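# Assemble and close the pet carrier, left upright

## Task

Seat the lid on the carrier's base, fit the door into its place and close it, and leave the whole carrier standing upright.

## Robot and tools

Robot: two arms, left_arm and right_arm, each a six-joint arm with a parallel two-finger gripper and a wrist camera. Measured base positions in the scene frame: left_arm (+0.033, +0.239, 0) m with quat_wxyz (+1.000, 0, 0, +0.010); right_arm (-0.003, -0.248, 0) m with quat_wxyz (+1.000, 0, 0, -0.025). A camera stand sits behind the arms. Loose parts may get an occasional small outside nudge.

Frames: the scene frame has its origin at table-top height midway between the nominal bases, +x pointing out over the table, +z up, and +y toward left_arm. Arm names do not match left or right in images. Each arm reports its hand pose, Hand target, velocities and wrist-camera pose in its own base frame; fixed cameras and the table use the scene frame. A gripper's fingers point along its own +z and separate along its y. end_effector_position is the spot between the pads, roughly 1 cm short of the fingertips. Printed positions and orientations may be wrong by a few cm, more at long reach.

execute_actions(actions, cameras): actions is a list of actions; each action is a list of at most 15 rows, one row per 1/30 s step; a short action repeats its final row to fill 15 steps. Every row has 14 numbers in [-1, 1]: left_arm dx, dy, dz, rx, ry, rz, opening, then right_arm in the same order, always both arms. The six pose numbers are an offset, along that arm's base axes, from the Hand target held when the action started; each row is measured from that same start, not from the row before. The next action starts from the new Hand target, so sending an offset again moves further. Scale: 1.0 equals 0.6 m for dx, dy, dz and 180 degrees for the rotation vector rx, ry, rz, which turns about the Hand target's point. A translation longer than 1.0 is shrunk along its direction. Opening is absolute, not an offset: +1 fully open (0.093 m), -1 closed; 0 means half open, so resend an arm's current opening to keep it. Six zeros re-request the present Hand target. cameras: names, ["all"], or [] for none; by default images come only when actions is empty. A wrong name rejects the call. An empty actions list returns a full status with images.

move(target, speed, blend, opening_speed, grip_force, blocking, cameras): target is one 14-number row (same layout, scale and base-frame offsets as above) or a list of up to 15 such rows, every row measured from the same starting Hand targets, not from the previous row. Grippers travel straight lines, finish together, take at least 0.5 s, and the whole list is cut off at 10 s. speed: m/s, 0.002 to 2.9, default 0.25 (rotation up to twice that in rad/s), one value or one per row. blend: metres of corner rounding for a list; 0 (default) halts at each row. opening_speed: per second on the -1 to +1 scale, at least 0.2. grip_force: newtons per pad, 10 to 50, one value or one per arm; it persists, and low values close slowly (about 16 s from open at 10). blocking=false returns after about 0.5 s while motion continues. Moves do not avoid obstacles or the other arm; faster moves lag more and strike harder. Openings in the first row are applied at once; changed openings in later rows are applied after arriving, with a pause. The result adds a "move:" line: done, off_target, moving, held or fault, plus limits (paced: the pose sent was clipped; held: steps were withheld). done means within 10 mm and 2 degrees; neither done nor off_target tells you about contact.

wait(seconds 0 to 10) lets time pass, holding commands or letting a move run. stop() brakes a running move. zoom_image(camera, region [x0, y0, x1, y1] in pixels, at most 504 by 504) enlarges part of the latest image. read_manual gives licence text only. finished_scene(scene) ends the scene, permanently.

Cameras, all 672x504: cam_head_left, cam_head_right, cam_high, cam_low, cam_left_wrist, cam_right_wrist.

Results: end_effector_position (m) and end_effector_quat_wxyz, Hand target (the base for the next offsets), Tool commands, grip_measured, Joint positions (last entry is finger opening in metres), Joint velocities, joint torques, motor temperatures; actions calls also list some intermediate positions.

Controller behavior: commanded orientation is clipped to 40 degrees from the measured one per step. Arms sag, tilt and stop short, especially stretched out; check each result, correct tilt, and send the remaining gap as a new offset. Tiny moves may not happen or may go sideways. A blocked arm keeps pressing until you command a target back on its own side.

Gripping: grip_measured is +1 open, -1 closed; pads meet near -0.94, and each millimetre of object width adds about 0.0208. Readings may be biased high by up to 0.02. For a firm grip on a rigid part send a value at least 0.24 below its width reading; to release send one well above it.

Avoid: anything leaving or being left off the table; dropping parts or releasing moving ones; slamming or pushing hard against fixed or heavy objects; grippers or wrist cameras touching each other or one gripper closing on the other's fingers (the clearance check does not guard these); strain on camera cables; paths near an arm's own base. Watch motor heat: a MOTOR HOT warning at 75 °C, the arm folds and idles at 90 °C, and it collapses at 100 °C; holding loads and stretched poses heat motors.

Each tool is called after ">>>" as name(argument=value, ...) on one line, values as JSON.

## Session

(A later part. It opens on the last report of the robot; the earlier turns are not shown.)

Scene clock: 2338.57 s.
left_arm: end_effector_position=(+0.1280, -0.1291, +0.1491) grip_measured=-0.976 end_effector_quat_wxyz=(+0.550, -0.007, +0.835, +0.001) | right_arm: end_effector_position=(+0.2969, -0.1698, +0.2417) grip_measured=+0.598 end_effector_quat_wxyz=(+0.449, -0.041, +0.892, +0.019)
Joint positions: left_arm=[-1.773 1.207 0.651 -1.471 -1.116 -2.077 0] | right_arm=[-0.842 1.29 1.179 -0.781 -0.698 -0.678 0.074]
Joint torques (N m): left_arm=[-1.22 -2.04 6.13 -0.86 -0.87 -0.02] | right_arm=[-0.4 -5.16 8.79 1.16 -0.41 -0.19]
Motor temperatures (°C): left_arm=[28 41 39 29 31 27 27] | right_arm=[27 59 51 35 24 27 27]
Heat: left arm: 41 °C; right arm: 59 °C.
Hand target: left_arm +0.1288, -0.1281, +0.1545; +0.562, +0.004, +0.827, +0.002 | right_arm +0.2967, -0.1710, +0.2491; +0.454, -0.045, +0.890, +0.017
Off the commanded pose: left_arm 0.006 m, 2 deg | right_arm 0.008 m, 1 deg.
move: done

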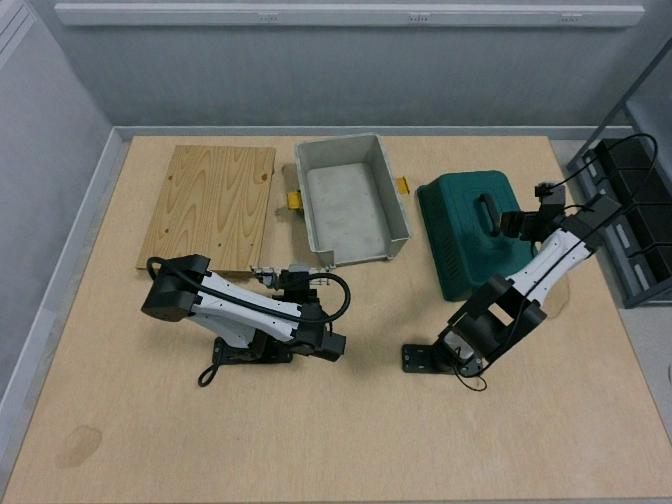

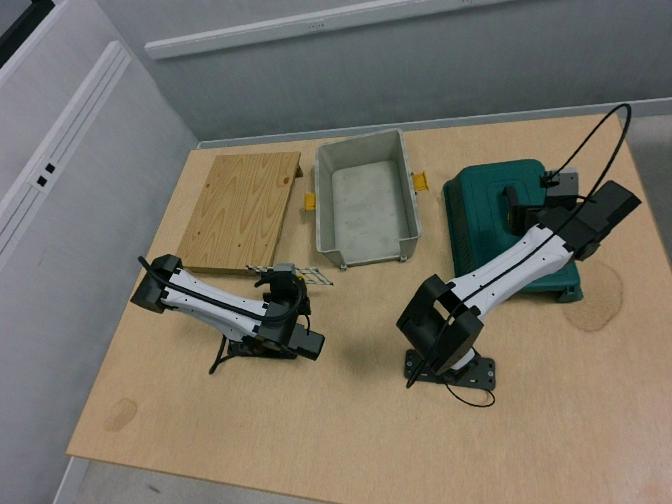

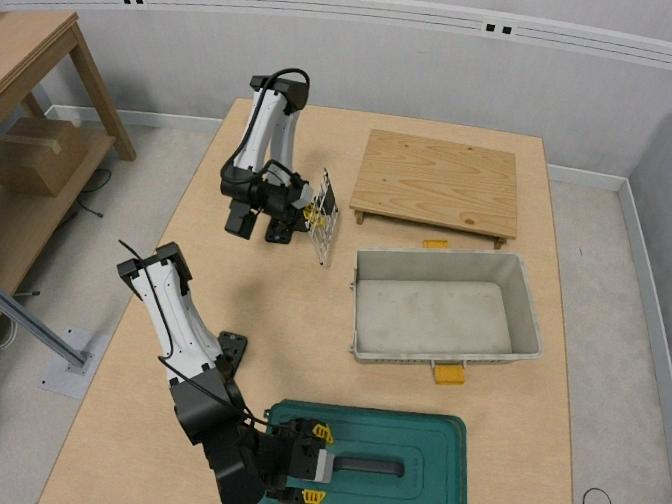

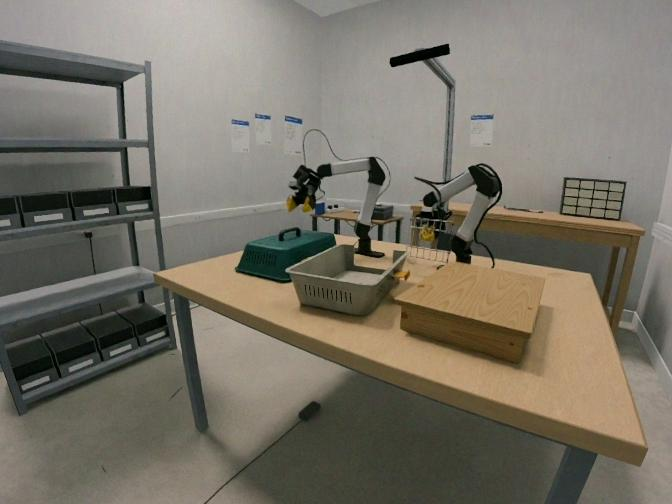

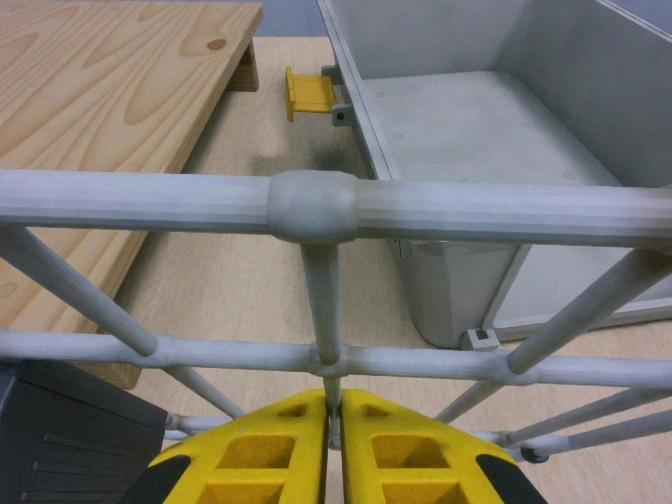

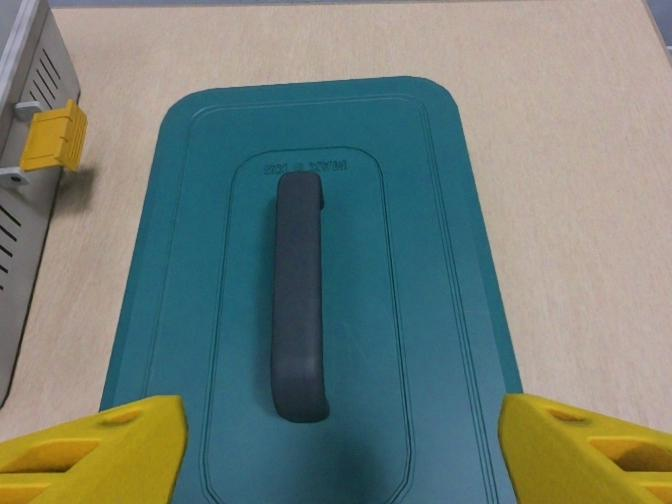

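>>> move(target=[[0,0,0,0,0,0,-1, 0.0,0.25,0.05,0.0,0.12,0.02,0.3],[0,0,0,0,0,0,-1, 0.172,0.423,0.0,0,0.18,0.03,0.3]], speed=0.2, cameras=["cam_head_left","cam_right_wrist","cam_high"])

Scene clock: 2381.43 s.
left_arm: end_effector_position=(+0.1280, -0.1291, +0.1491) grip_measured=-0.976 end_effector_quat_wxyz=(+0.550, -0.007, +0.835, +0.001) | right_arm: end_effector_position=(+0.3990, +0.0834, +0.2479) grip_measured=+0.302 end_effector_quat_wxyz=(+0.188, -0.083, +0.977, +0.055)
Joint positions: left_arm=[-1.773 1.207 0.651 -1.471 -1.116 -2.077 0] | right_arm=[0.175 1.821 1.999 -1.361 -0.075 0.02 0.06]
Joint torques (N m): left_arm=[-1.22 -2.06 6.13 -0.86 -0.87 -0.02] | right_arm=[0.53 -8.87 7.8 0.8 0.11 -0.05]
Motor temperatures (°C): left_arm=[28 39 38 29 31 27 27] | right_arm=[27 52 52 32 24 27 25]
Heat: left arm: 39 °C; right arm: 52 °C.
Hand target: left_arm +0.1288, -0.1281, +0.1545; +0.562, +0.004, +0.827, +0.002 | right_arm +0.3999, +0.0827, +0.2491; +0.187, -0.080, +0.978, +0.050
Off the commanded pose: left_arm 0.006 m, 2 deg | right_arm 0.002 m, 1 deg.
move: done
Images, in order (width x height): cam_head_left 672x504, cam_high 672x504, cam_right_wrist 672x504.

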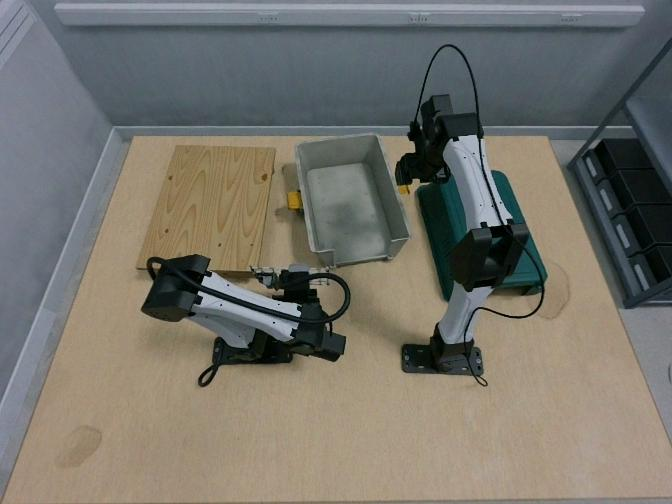

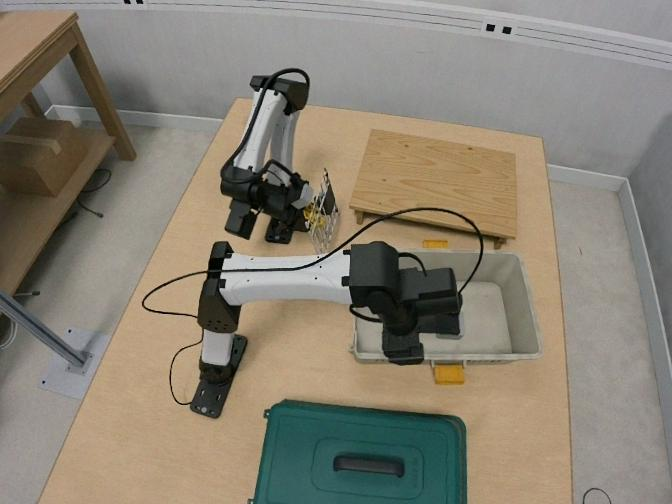

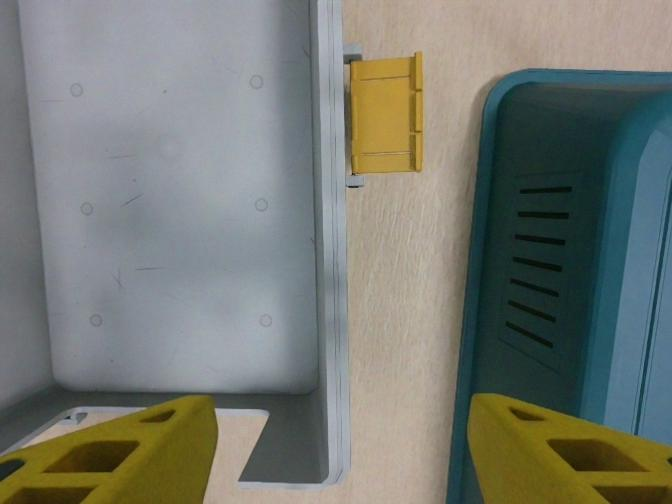

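>>> move(target=[[0,0,0,0,0,0,-1, 0.02,0.0,-0.17,0.0,0.0,0.0,0.3]], speed=0.15, cameras=["cam_head_left","cam_right_wrist","cam_low"])

Scene clock: 2396.17 s.
left_arm: end_effector_position=(+0.1280, -0.1291, +0.1491) grip_measured=-0.976 end_effector_quat_wxyz=(+0.550, -0.007, +0.835, +0.001) | right_arm: end_effector_position=(+0.4133, +0.0858, +0.1406) grip_measured=+0.302 end_effector_quat_wxyz=(+0.177, -0.083, +0.979, +0.054)
Joint positions: left_arm=[-1.773 1.207 0.651 -1.471 -1.116 -2.077 0] | right_arm=[0.175 1.814 1.561 -0.954 -0.075 0.02 0.06]
Joint torques (N m): left_arm=[-1.24 -2.06 6.13 -0.86 -0.87 -0.02] | right_arm=[0.02 -12.27 5.65 0.95 0.07 -0.08]
Motor temperatures (°C): left_arm=[28 39 38 29 31 27 27] | right_arm=[27 55 53 31 24 27 25]
Heat: left arm: 39 °C; right arm: 55 °C.
Hand target: left_arm +0.1288, -0.1281, +0.1545; +0.562, +0.004, +0.827, +0.002 | right_arm +0.4120, +0.0827, +0.1471; +0.187, -0.080, +0.978, +0.050
Off the commanded pose: left_arm 0.006 m, 2 deg | right_arm 0.007 m, 1 deg.
move: done
Images, in order (width x height): cam_head_left 672x504, cam_low 672x504, cam_right_wrist 672x504.

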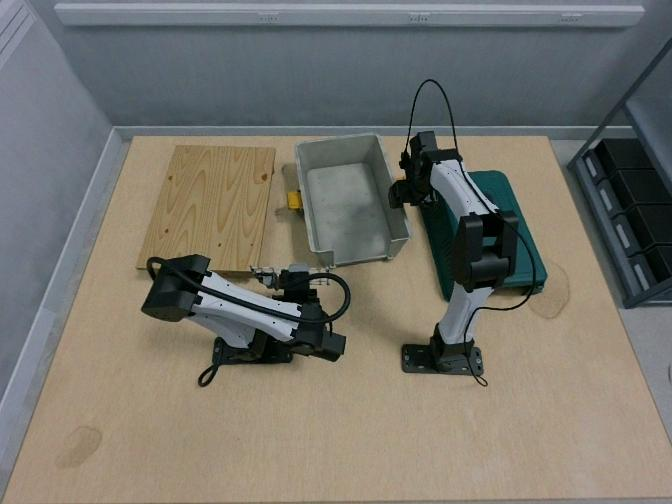

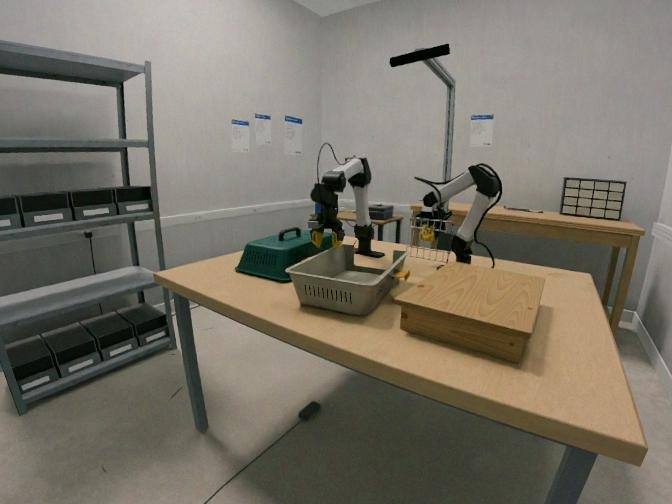

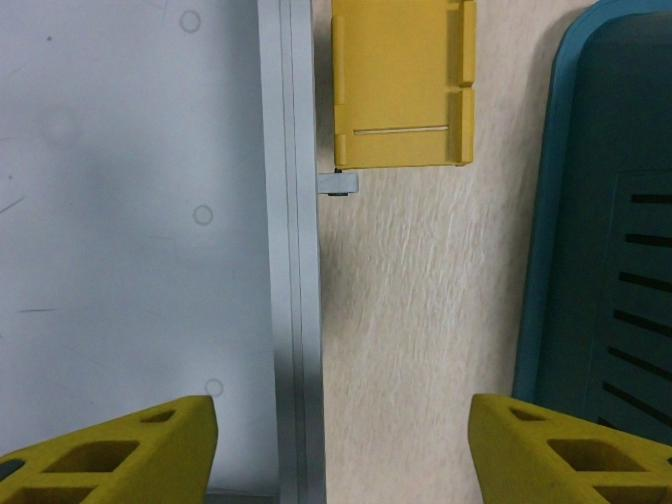

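>>> move(target=[[0,0,0,0,0,0,-1, 0.0,0.015,0.0,0.0,0.0,0.0,0.1],[0,0,0,0,0,0,-1, 0.0,0.015,-0.085,0.0,0.0,0.0,0.1]], speed=0.08)

>>> move(target=[[0,0,0,0,0,0,-1, 0.0,0,0,0.0,0.0,0.0,-1]], opening_speed=0.6, cameras=["cam_head_left","cam_right_wrist","cam_high"])

Scene clock: 2406.60 s.
left_arm: end_effector_position=(+0.1280, -0.1291, +0.1491) grip_measured=-0.976 end_effector_quat_wxyz=(+0.550, -0.007, +0.835, +0.001) | right_arm: end_effector_position=(+0.4136, +0.0908, +0.0993) grip_measured=+0.102 end_effector_quat_wxyz=(+0.188, -0.081, +0.977, +0.055)
Joint positions: left_arm=[-1.773 1.207 0.651 -1.471 -1.116 -2.077 0] | right_arm=[0.189 1.814 1.388 -0.755 -0.068 0.037 0.05]
Joint torques (N m): left_arm=[-1.24 -2.06 6.12 -0.86 -0.87 -0.02] | right_arm=[0.95 -10.07 5.67 0.99 0.1 -0.03]
Motor temperatures (°C): left_arm=[28 39 38 29 31 27 27] | right_arm=[27 57 52 31 24 27 25]
Heat: left arm: 39 °C; right arm: 57 °C.
Hand target: left_arm +0.1288, -0.1281, +0.1545; +0.562, +0.004, +0.827, +0.002 | right_arm +0.4119, +0.0918, +0.0961; +0.187, -0.080, +0.978, +0.050
Off the commanded pose: left_arm 0.006 m, 2 deg | right_arm 0.004 m, 1 deg.
move: done

Scene clock: 2409.37 s.
left_arm: end_effector_position=(+0.1280, -0.1291, +0.1491) grip_measured=-0.976 end_effector_quat_wxyz=(+0.550, -0.007, +0.835, +0.001) | right_arm: end_effector_position=(+0.4122, +0.1015, +0.1004) grip_measured=-0.821 end_effector_quat_wxyz=(+0.187, -0.080, +0.976, +0.080)
Joint positions: left_arm=[-1.773 1.207 0.651 -1.471 -1.116 -2.077 0] | right_arm=[0.196 1.814 1.388 -0.751 -0.115 0.055 0.006]
Joint torques (N m): left_arm=[-1.22 -2.04 6.13 -0.86 -0.87 -0.02] | right_arm=[0.29 -10.09 5.72 0.95 0.5 -0.21]
Motor temperatures (°C): left_arm=[28 39 38 29 31 27 27] | right_arm=[27 57 52 31 24 27 25]
Heat: left arm: 39 °C; right arm: 57 °C.
Hand target: left_arm +0.1288, -0.1281, +0.1545; +0.562, +0.004, +0.827, +0.002 | right_arm +0.4119, +0.0917, +0.0961; +0.187, -0.080, +0.978, +0.050
Off the commanded pose: left_arm 0.006 m, 2 deg | right_arm 0.011 m, 3 deg.
move: off_target (right_arm)
Images, in order (width x height): cam_head_left 672x504, cam_high 672x504, cam_right_wrist 672x504.

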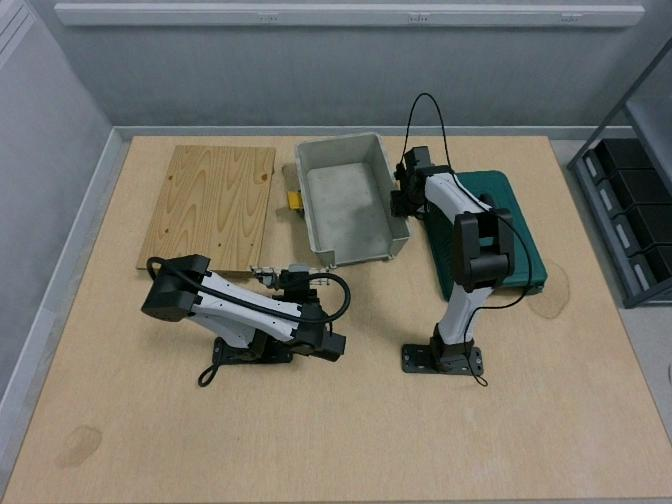

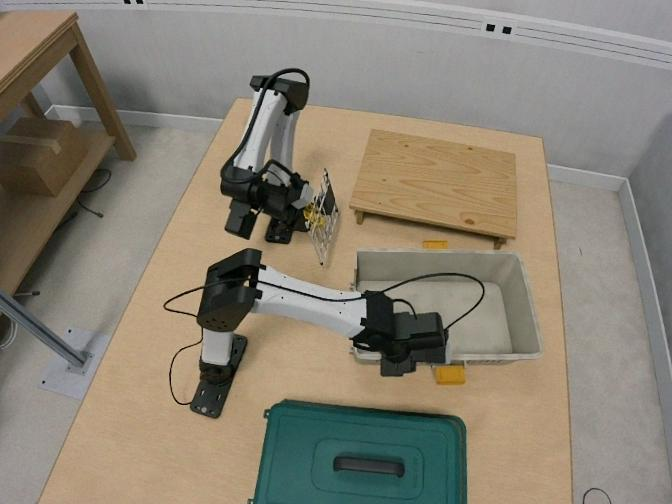

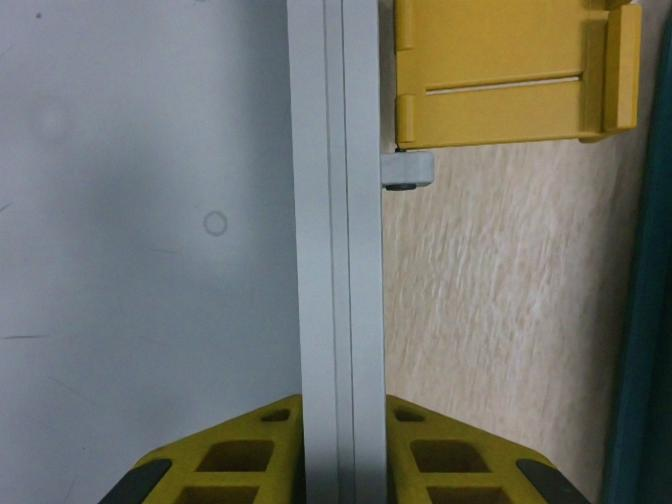

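>>> move(target=[[0.0,0.0,0.22,0,0,0,-1, 0.0,0.016,0,0.0,0.0,0.0,-1]], speed=0.12)

>>> move(target=[[0.0,0.0,0.0,0,0,0,-1, -0.06,0.025,0.0,0.0,0.0,-0.025,-1],[0.0,0.0,0.0,0,0,0,-1, -0.14,0.05,0.0,0.0,0.0,-0.045,-1]], speed=0.06, cameras=["cam_head_left","cam_right_wrist","cam_high"])

Scene clock: 2435.40 s.
left_arm: end_effector_position=(+0.1281, -0.1302, +0.2741) grip_measured=-0.976 end_effector_quat_wxyz=(+0.505, +0.086, +0.853, -0.099) | right_arm: end_effector_position=(+0.4115, +0.1043, +0.1005) grip_measured=-0.836 end_effector_quat_wxyz=(+0.186, -0.076, +0.976, +0.085)
Joint positions: left_arm=[-1.732 0.847 1.074 -1.554 -1.065 -1.387 0] | right_arm=[0.2 1.814 1.388 -0.751 -0.121 0.069 0.005]
Joint torques (N m): left_arm=[0.28 -0.03 10.11 0.77 -0.9 0.13] | right_arm=[2.1 -9.55 6.41 0.95 0.61 -0.12]
Motor temperatures (°C): left_arm=[28 38 38 29 31 27 27] | right_arm=[27 57 50 30 24 27 26]
Heat: left arm: 38 °C; right arm: 57 °C.
Hand target: left_arm +0.1288, -0.1281, +0.2864; +0.562, +0.004, +0.827, +0.002 | right_arm +0.4119, +0.1013, +0.0961; +0.187, -0.080, +0.978, +0.050
Off the commanded pose: left_arm 0.013 m, 17 deg | right_arm 0.005 m, 4 deg.
joint sent to its limit (left arm) — joint 4 (wrist pitch), lower limit. The joint targets are off in orientation, not in position.
move: off_target (left_arm, right_arm)

Scene clock: 2437.57 s.
left_arm: end_effector_position=(+0.1281, -0.1302, +0.2741) grip_measured=-0.976 end_effector_quat_wxyz=(+0.505, +0.086, +0.853, -0.099) | right_arm: end_effector_position=(+0.3405, +0.1396, +0.1049) grip_measured=-0.853 end_effector_quat_wxyz=(+0.200, +0.015, +0.977, +0.079)
Joint positions: left_arm=[-1.732 0.847 1.074 -1.554 -1.065 -1.386 0] | right_arm=[0.396 1.57 1.12 -0.688 0.015 0.423 0.004]
Joint torques (N m): left_arm=[0.28 -0.03 10.11 0.78 -0.9 0.14] | right_arm=[2.07 -8.38 4.62 0.67 0.62 -0.57]
Motor temperatures (°C): left_arm=[28 38 39 29 31 27 27] | right_arm=[27 57 50 30 24 27 27]
Heat: left arm: 39 °C; right arm: 57 °C.
Hand target: left_arm +0.1288, -0.1281, +0.2865; +0.562, +0.004, +0.827, +0.002 | right_arm +0.3280, +0.1314, +0.0962; +0.190, -0.010, +0.981, +0.037
Off the commanded pose: left_arm 0.013 m, 17 deg | right_arm 0.018 m, 6 deg.
joint sent to its limit (left arm) — joint 4 (wrist pitch), lower limit. The joint targets are off in orientation, not in position.
move: off_target (left_arm, right_arm)
Images, in order (width x height): cam_head_left 672x504, cam_high 672x504, cam_right_wrist 672x504.

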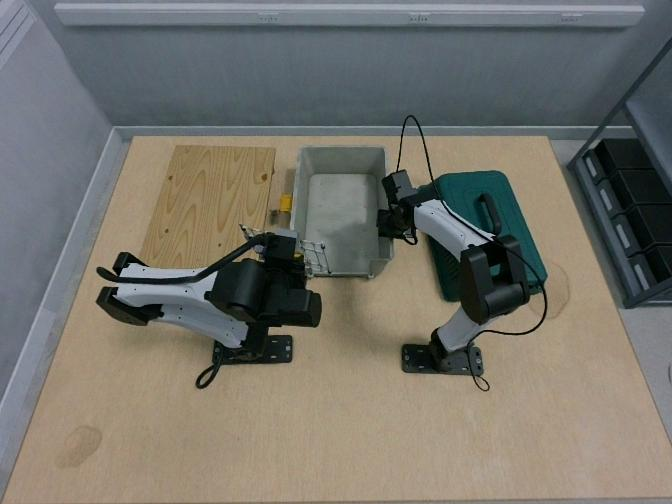

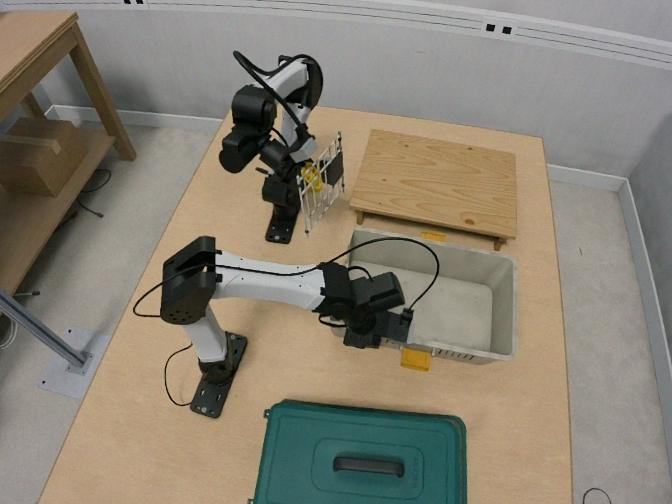

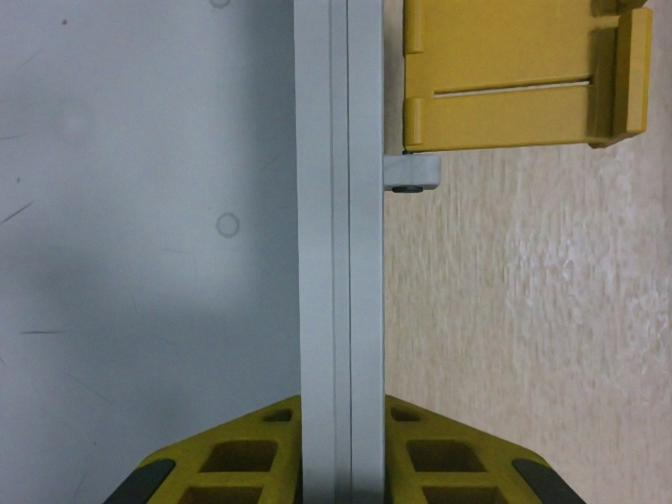

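>>> move(target=[[0.0,0.0,0.0,0,0,0,-1, 0.02,0.0,0,0.0,0.0,0.0,-0.2]], opening_speed=0.5)

>>> move(target=[[0.0,0.0,0.0,0,0,0,-1, 0.0,0.0,0.18,0.0,0.0,0.0,-0.2],[0.0,0.0,0.0,0,0,0,-1, -0.05,-0.45,0.25,0.0,0.0,0.0,-0.2]], speed=0.15, cameras=["cam_head_left","cam_left_wrist","cam_high","cam_head_right"])

>>> zoom_image(camera="cam_head_left", region=[280, 130, 410, 290])

Scene clock: 2448.87 s.
left_arm: end_effector_position=(+0.1281, -0.1302, +0.2741) grip_measured=-0.976 end_effector_quat_wxyz=(+0.505, +0.086, +0.853, -0.099) | right_arm: end_effector_position=(+0.3394, +0.1303, +0.0964) grip_measured=-0.202 end_effector_quat_wxyz=(+0.192, -0.004, +0.980, +0.044)
Joint positions: left_arm=[-1.732 0.847 1.074 -1.554 -1.065 -1.386 0] | right_arm=[0.396 1.591 1.121 -0.709 0.064 0.375 0.036]
Joint torques (N m): left_arm=[0.27 -0.05 10.11 0.77 -0.9 0.13] | right_arm=[0.88 -6.82 7.58 0.81 0.18 -0.18]
Motor temperatures (°C): left_arm=[28 38 41 29 31 27 27] | right_arm=[27 57 50 29 24 27 27]
Heat: left arm: 41 °C; right arm: 57 °C.
Hand target: left_arm +0.1288, -0.1281, +0.2865; +0.562, +0.004, +0.827, +0.002 | right_arm +0.3400, +0.1313, +0.0961; +0.190, -0.010, +0.981, +0.037
Off the commanded pose: left_arm 0.013 m, 17 deg | right_arm 0.001 m, 1 deg.
joint sent to its limit (left arm) — joint 4 (wrist pitch), lower limit. The joint targets are off in orientation, not in position.
move: off_target (left_arm)

Scene clock: 2452.90 s.
left_arm: end_effector_position=(+0.1281, -0.1302, +0.2741) grip_measured=-0.976 end_effector_quat_wxyz=(+0.505, +0.086, +0.853, -0.099) | right_arm: end_effector_position=(+0.3083, -0.1386, +0.2448) grip_measured=-0.201 end_effector_quat_wxyz=(+0.190, -0.007, +0.981, +0.030)
Joint positions: left_arm=[-1.732 0.847 1.074 -1.554 -1.065 -1.386 0] | right_arm=[-0.546 1.615 1.758 -1.415 -0.249 -0.523 0.036]
Joint torques (N m): left_arm=[0.28 -0.05 10.11 0.78 -0.9 0.13] | right_arm=[-0.09 -6.39 7.72 0.66 -0.25 -0.21]
Motor temperatures (°C): left_arm=[28 38 41 29 31 27 27] | right_arm=[27 57 50 29 24 27 26]
Heat: left arm: 41 °C; right arm: 57 °C.
Hand target: left_arm +0.1288, -0.1281, +0.2865; +0.562, +0.004, +0.827, +0.002 | right_arm +0.3100, -0.1388, +0.2461; +0.190, -0.010, +0.981, +0.037
Off the commanded pose: left_arm 0.013 m, 17 deg | right_arm 0.002 m, 1 deg.
joint sent to its limit (left arm) — joint 4 (wrist pitch), lower limit. The joint targets are off in orientation, not in position.
move: off_target (left_arm)
Images, in order (width x height): cam_head_left 672x504, cam_head_right 672x504, cam_high 672x504, cam_left_wrist 672x504.

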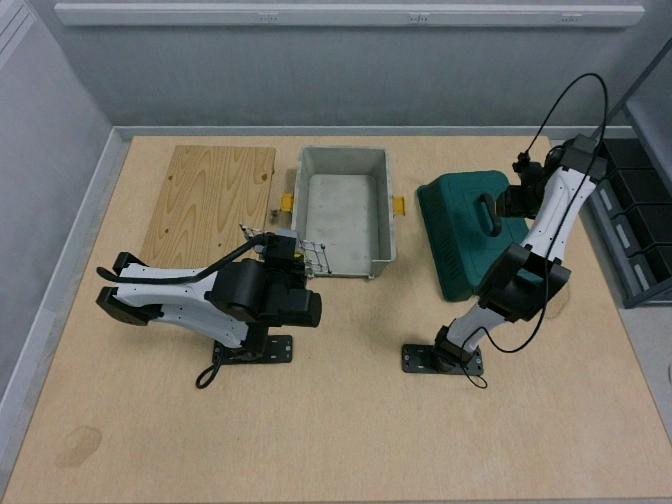

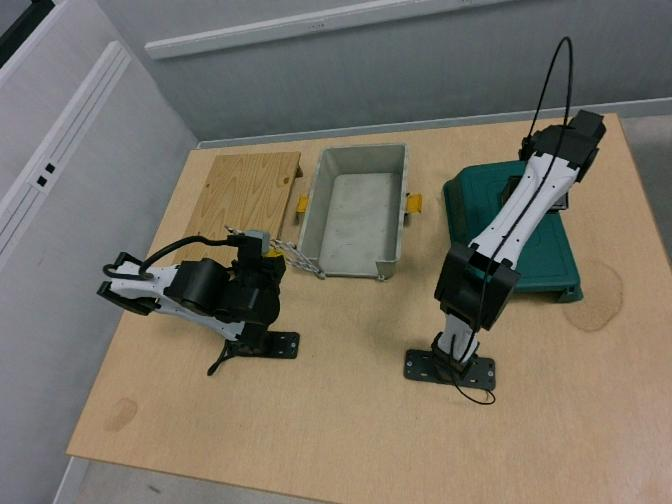

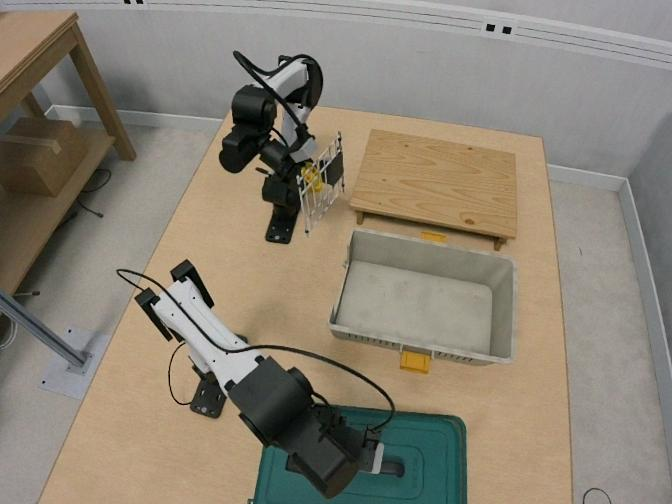

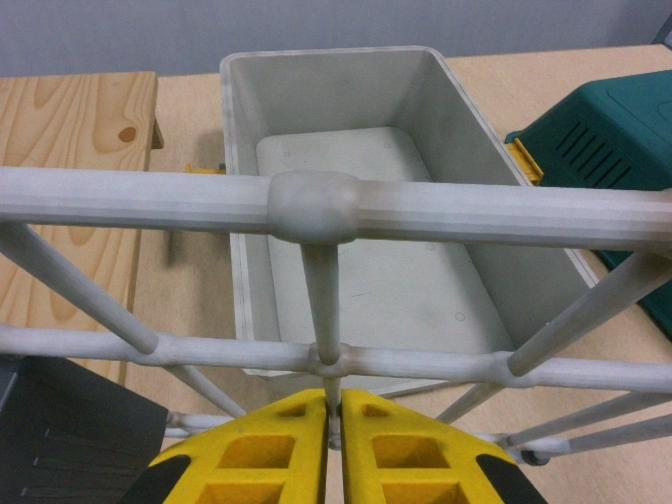

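Scaled by 3.150 from the camera's 672x504 image, which has a finer 960x720 frame.

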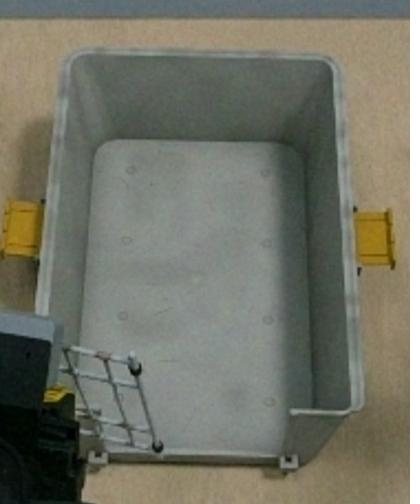

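>>> move(target=[[0.0,-0.2,-0.1,0,0.05,0,-1, 0.0,0.0,0,0.0,0.0,0.0,-0.2],[0.035,-0.203,-0.2,0,0.0856,0,-1, 0.0,0.0,0,0.0,0.0,0.0,-0.2]], speed=0.12, cameras=["cam_head_left","cam_left_wrist","cam_high","cam_low"])

>>> zoom_image(camera="cam_head_left", region=[280, 220, 410, 320])

>>> zoom_image(camera="cam_low", region=[340, 200, 480, 300])

Scene clock: 2509.27 s.
left_arm: end_effector_position=(+0.1454, -0.2516, +0.1578) grip_measured=-0.976 end_effector_quat_wxyz=(+0.435, +0.012, +0.900, +0.014) | right_arm: end_effector_position=(+0.3082, -0.1385, +0.2448) grip_measured=-0.201 end_effector_quat_wxyz=(+0.190, -0.008, +0.981, +0.031)
Joint positions: left_arm=[-1.518 1.503 1.102 -1.125 -0.899 -1.47 0] | right_arm=[-0.546 1.615 1.758 -1.415 -0.249 -0.524 0.036]
Joint torques (N m): left_arm=[0.58 -7.82 6.75 0.57 -0.85 0.16] | right_arm=[-0.06 -6.37 7.73 0.64 -0.26 -0.19]
Motor temperatures (°C): left_arm=[28 37 44 28 31 27 27] | right_arm=[27 52 51 27 24 27 25]
Heat: left arm: 44 °C; right arm: 52 °C.
Hand target: left_arm +0.1498, -0.2499, +0.1664; +0.446, +0.004, +0.895, +0.001 | right_arm +0.3100, -0.1387, +0.2461; +0.190, -0.010, +0.981, +0.037
Off the commanded pose: left_arm 0.010 m, 2 deg | right_arm 0.002 m, 1 deg.
move: done
Images, in order (width x height): cam_head_left 672x504, cam_high 672x504, cam_low 672x504, cam_left_wrist 672x504.

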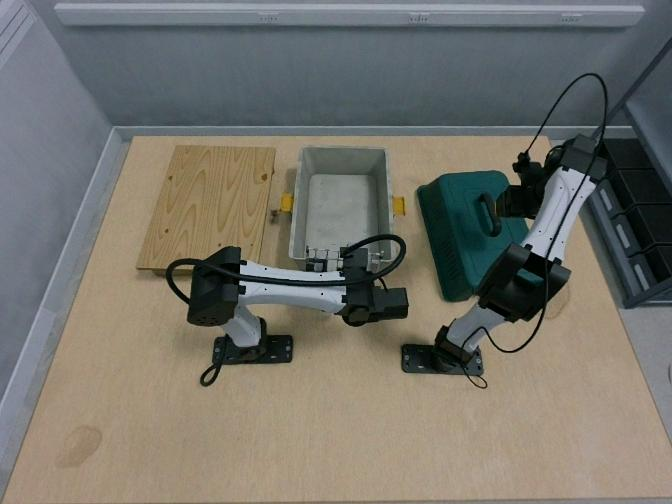

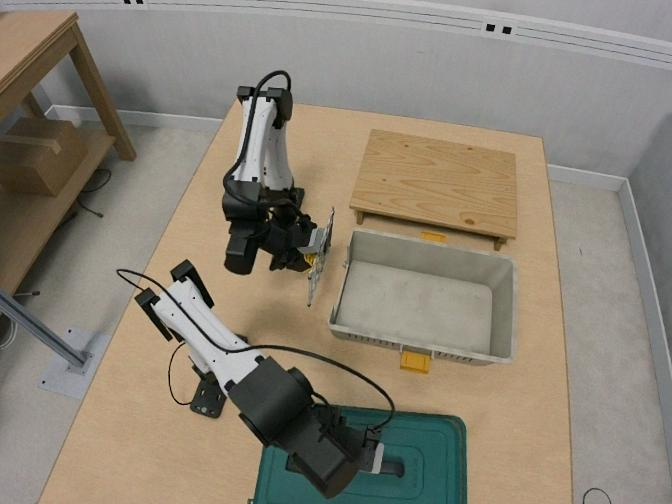

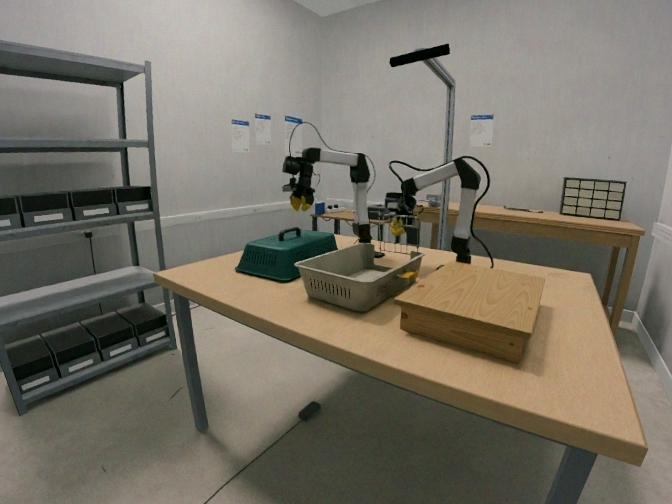

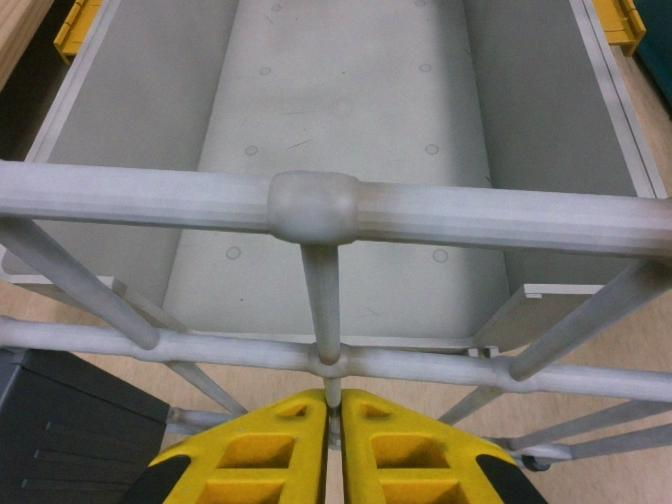

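Scaled by 3.877 from the camera's 672x504 image, which has a finer 960x720 frame.

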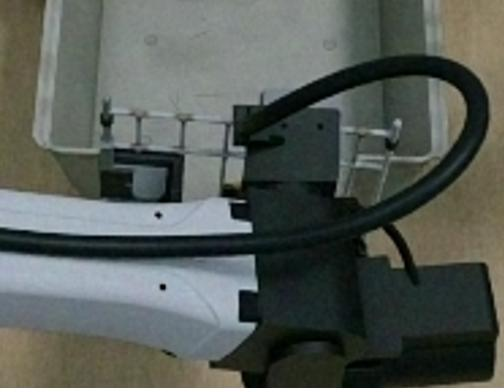

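Scaled by 3.600 from the camera's 672x504 image, which has a finer 960x720 frame.

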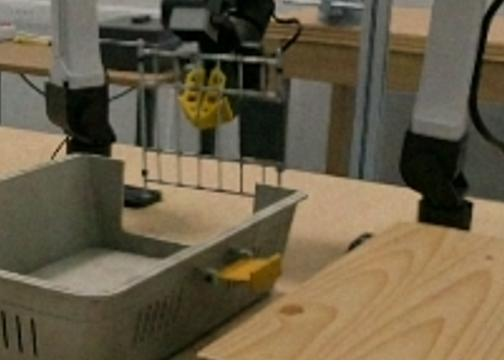

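>>> move(target=[[0.0,0.083,0.0,0,0.0,0.008,-1, 0.0,0.0,0,0.0,0.0,0.0,-0.2],[0.03,0.083,0.0,0,0.0,0.008,-1, 0.0,0.0,0,0.0,0.0,0.0,-0.2]], speed=0.1, cameras=["cam_head_left","cam_head_right","cam_left_wrist","cam_high","cam_low"])

>>> zoom_image(camera="cam_head_left", region=[280, 220, 410, 320])

>>> zoom_image(camera="cam_head_right", region=[280, 220, 410, 320])

>>> zoom_image(camera="cam_low", region=[360, 200, 460, 290])

>>> zoom_image(camera="cam_high", region=[280, 190, 380, 360])

Scene clock: 2524.20 s.
left_arm: end_effector_position=(+0.1635, -0.2012, +0.1597) grip_measured=-0.976 end_effector_quat_wxyz=(+0.434, +0.001, +0.901, +0.017) | right_arm: end_effector_position=(+0.3082, -0.1385, +0.2448) grip_measured=-0.201 end_effector_quat_wxyz=(+0.190, -0.008, +0.981, +0.031)
Joint positions: left_arm=[-1.417 1.293 0.936 -1.07 -0.89 -1.346 0] | right_arm=[-0.546 1.615 1.758 -1.415 -0.249 -0.524 0.036]
Joint torques (N m): left_arm=[0.65 -5.61 7.15 0.86 -0.86 0.16] | right_arm=[-0.08 -6.38 7.72 0.64 -0.27 -0.19]
Heat: left arm: 43 °C; right arm: 51 °C.
Hand target: left_arm +0.1678, -0.2002, +0.1665; +0.446, -0.007, +0.895, +0.007 | right_arm +0.3100, -0.1387, +0.2461; +0.190, -0.010, +0.981, +0.037
Off the commanded pose: left_arm 0.008 m, 2 deg | right_arm 0.002 m, 1 deg.
move: done
Images, in order (width x height): cam_head_left 672x504, cam_head_right 672x504, cam_high 672x504, cam_low 672x504, cam_left_wrist 672x504.

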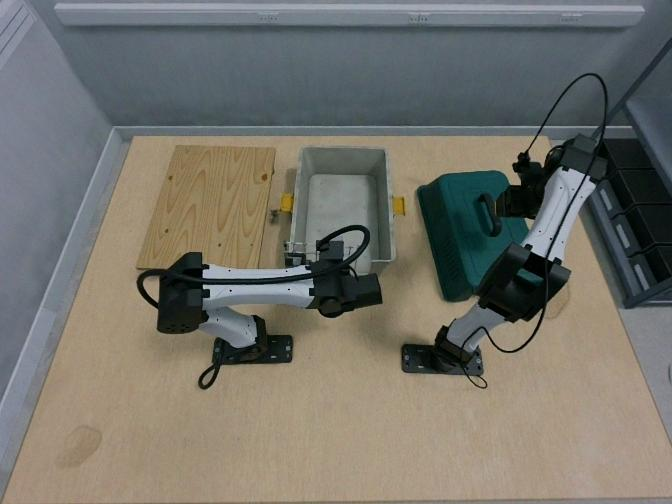

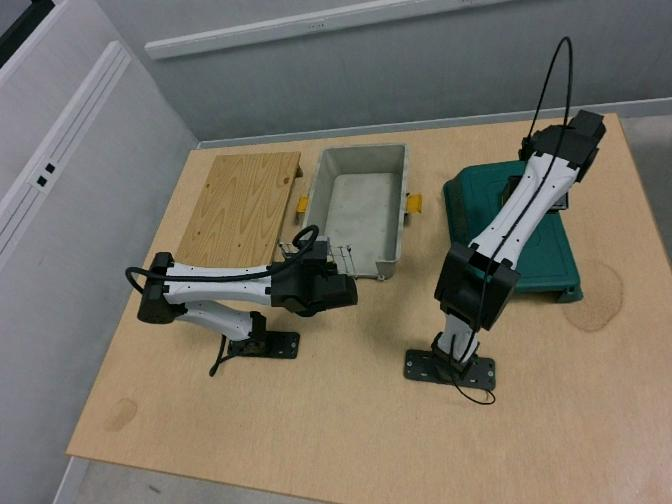

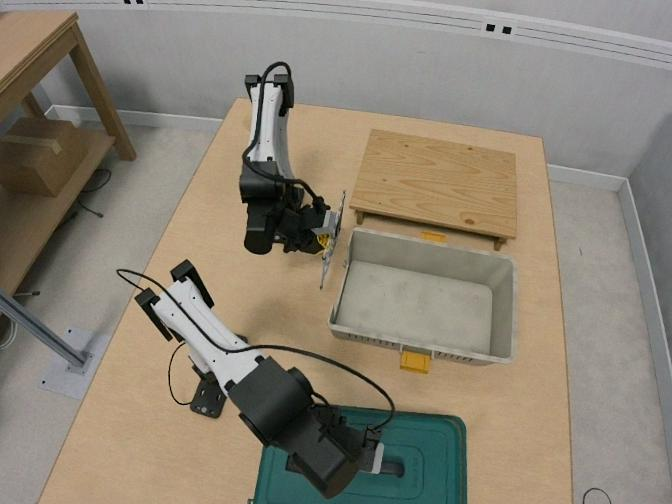

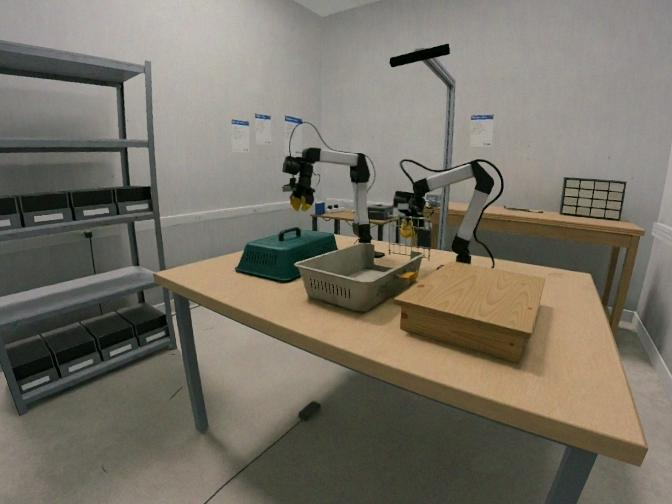

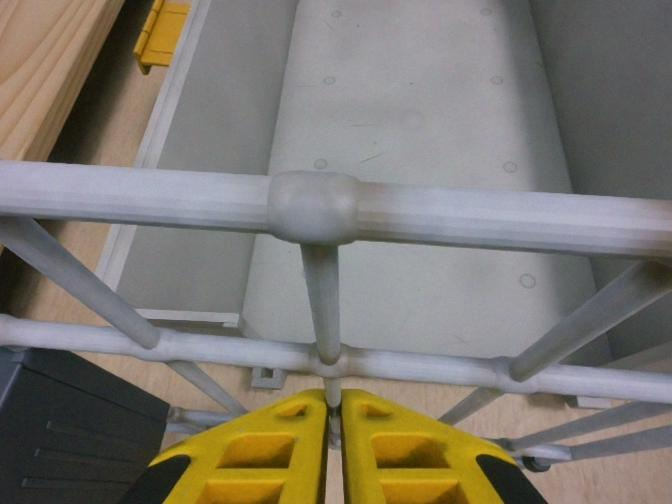

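Scaled by 3.877 from the camera's 672x504 image, which has a finer 960x720 frame.

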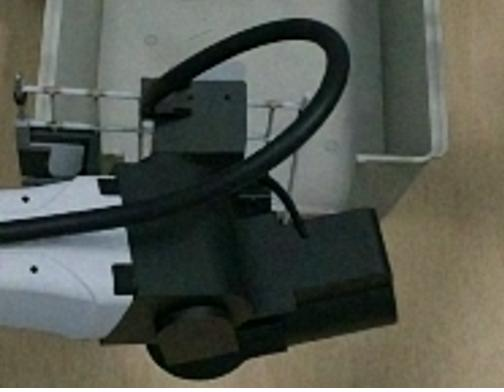

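Scaled by 3.877 from the camera's 672x504 image, which has a finer 960x720 frame.

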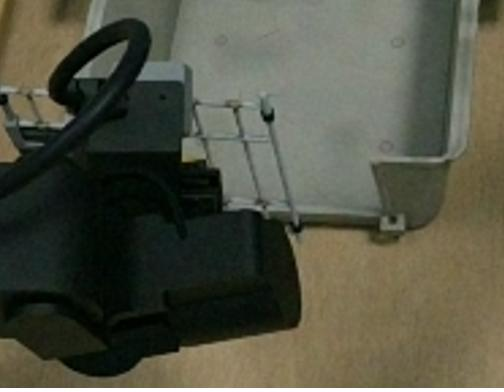

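Scaled by 5.040 from the camera's 672x504 image, which has a finer 960x720 frame.

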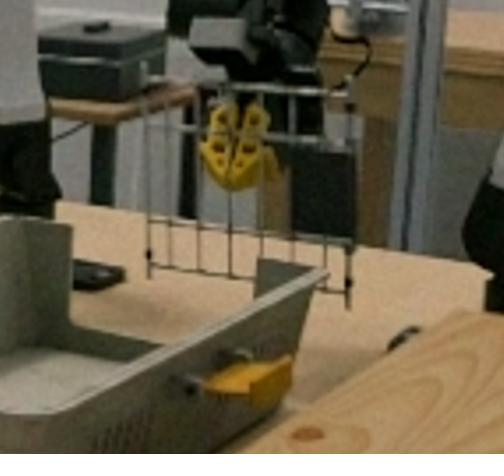

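Scaled by 2.965 from the camera's 672x504 image, which has a finer 960x720 frame.

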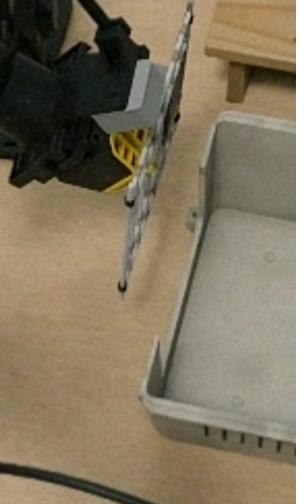

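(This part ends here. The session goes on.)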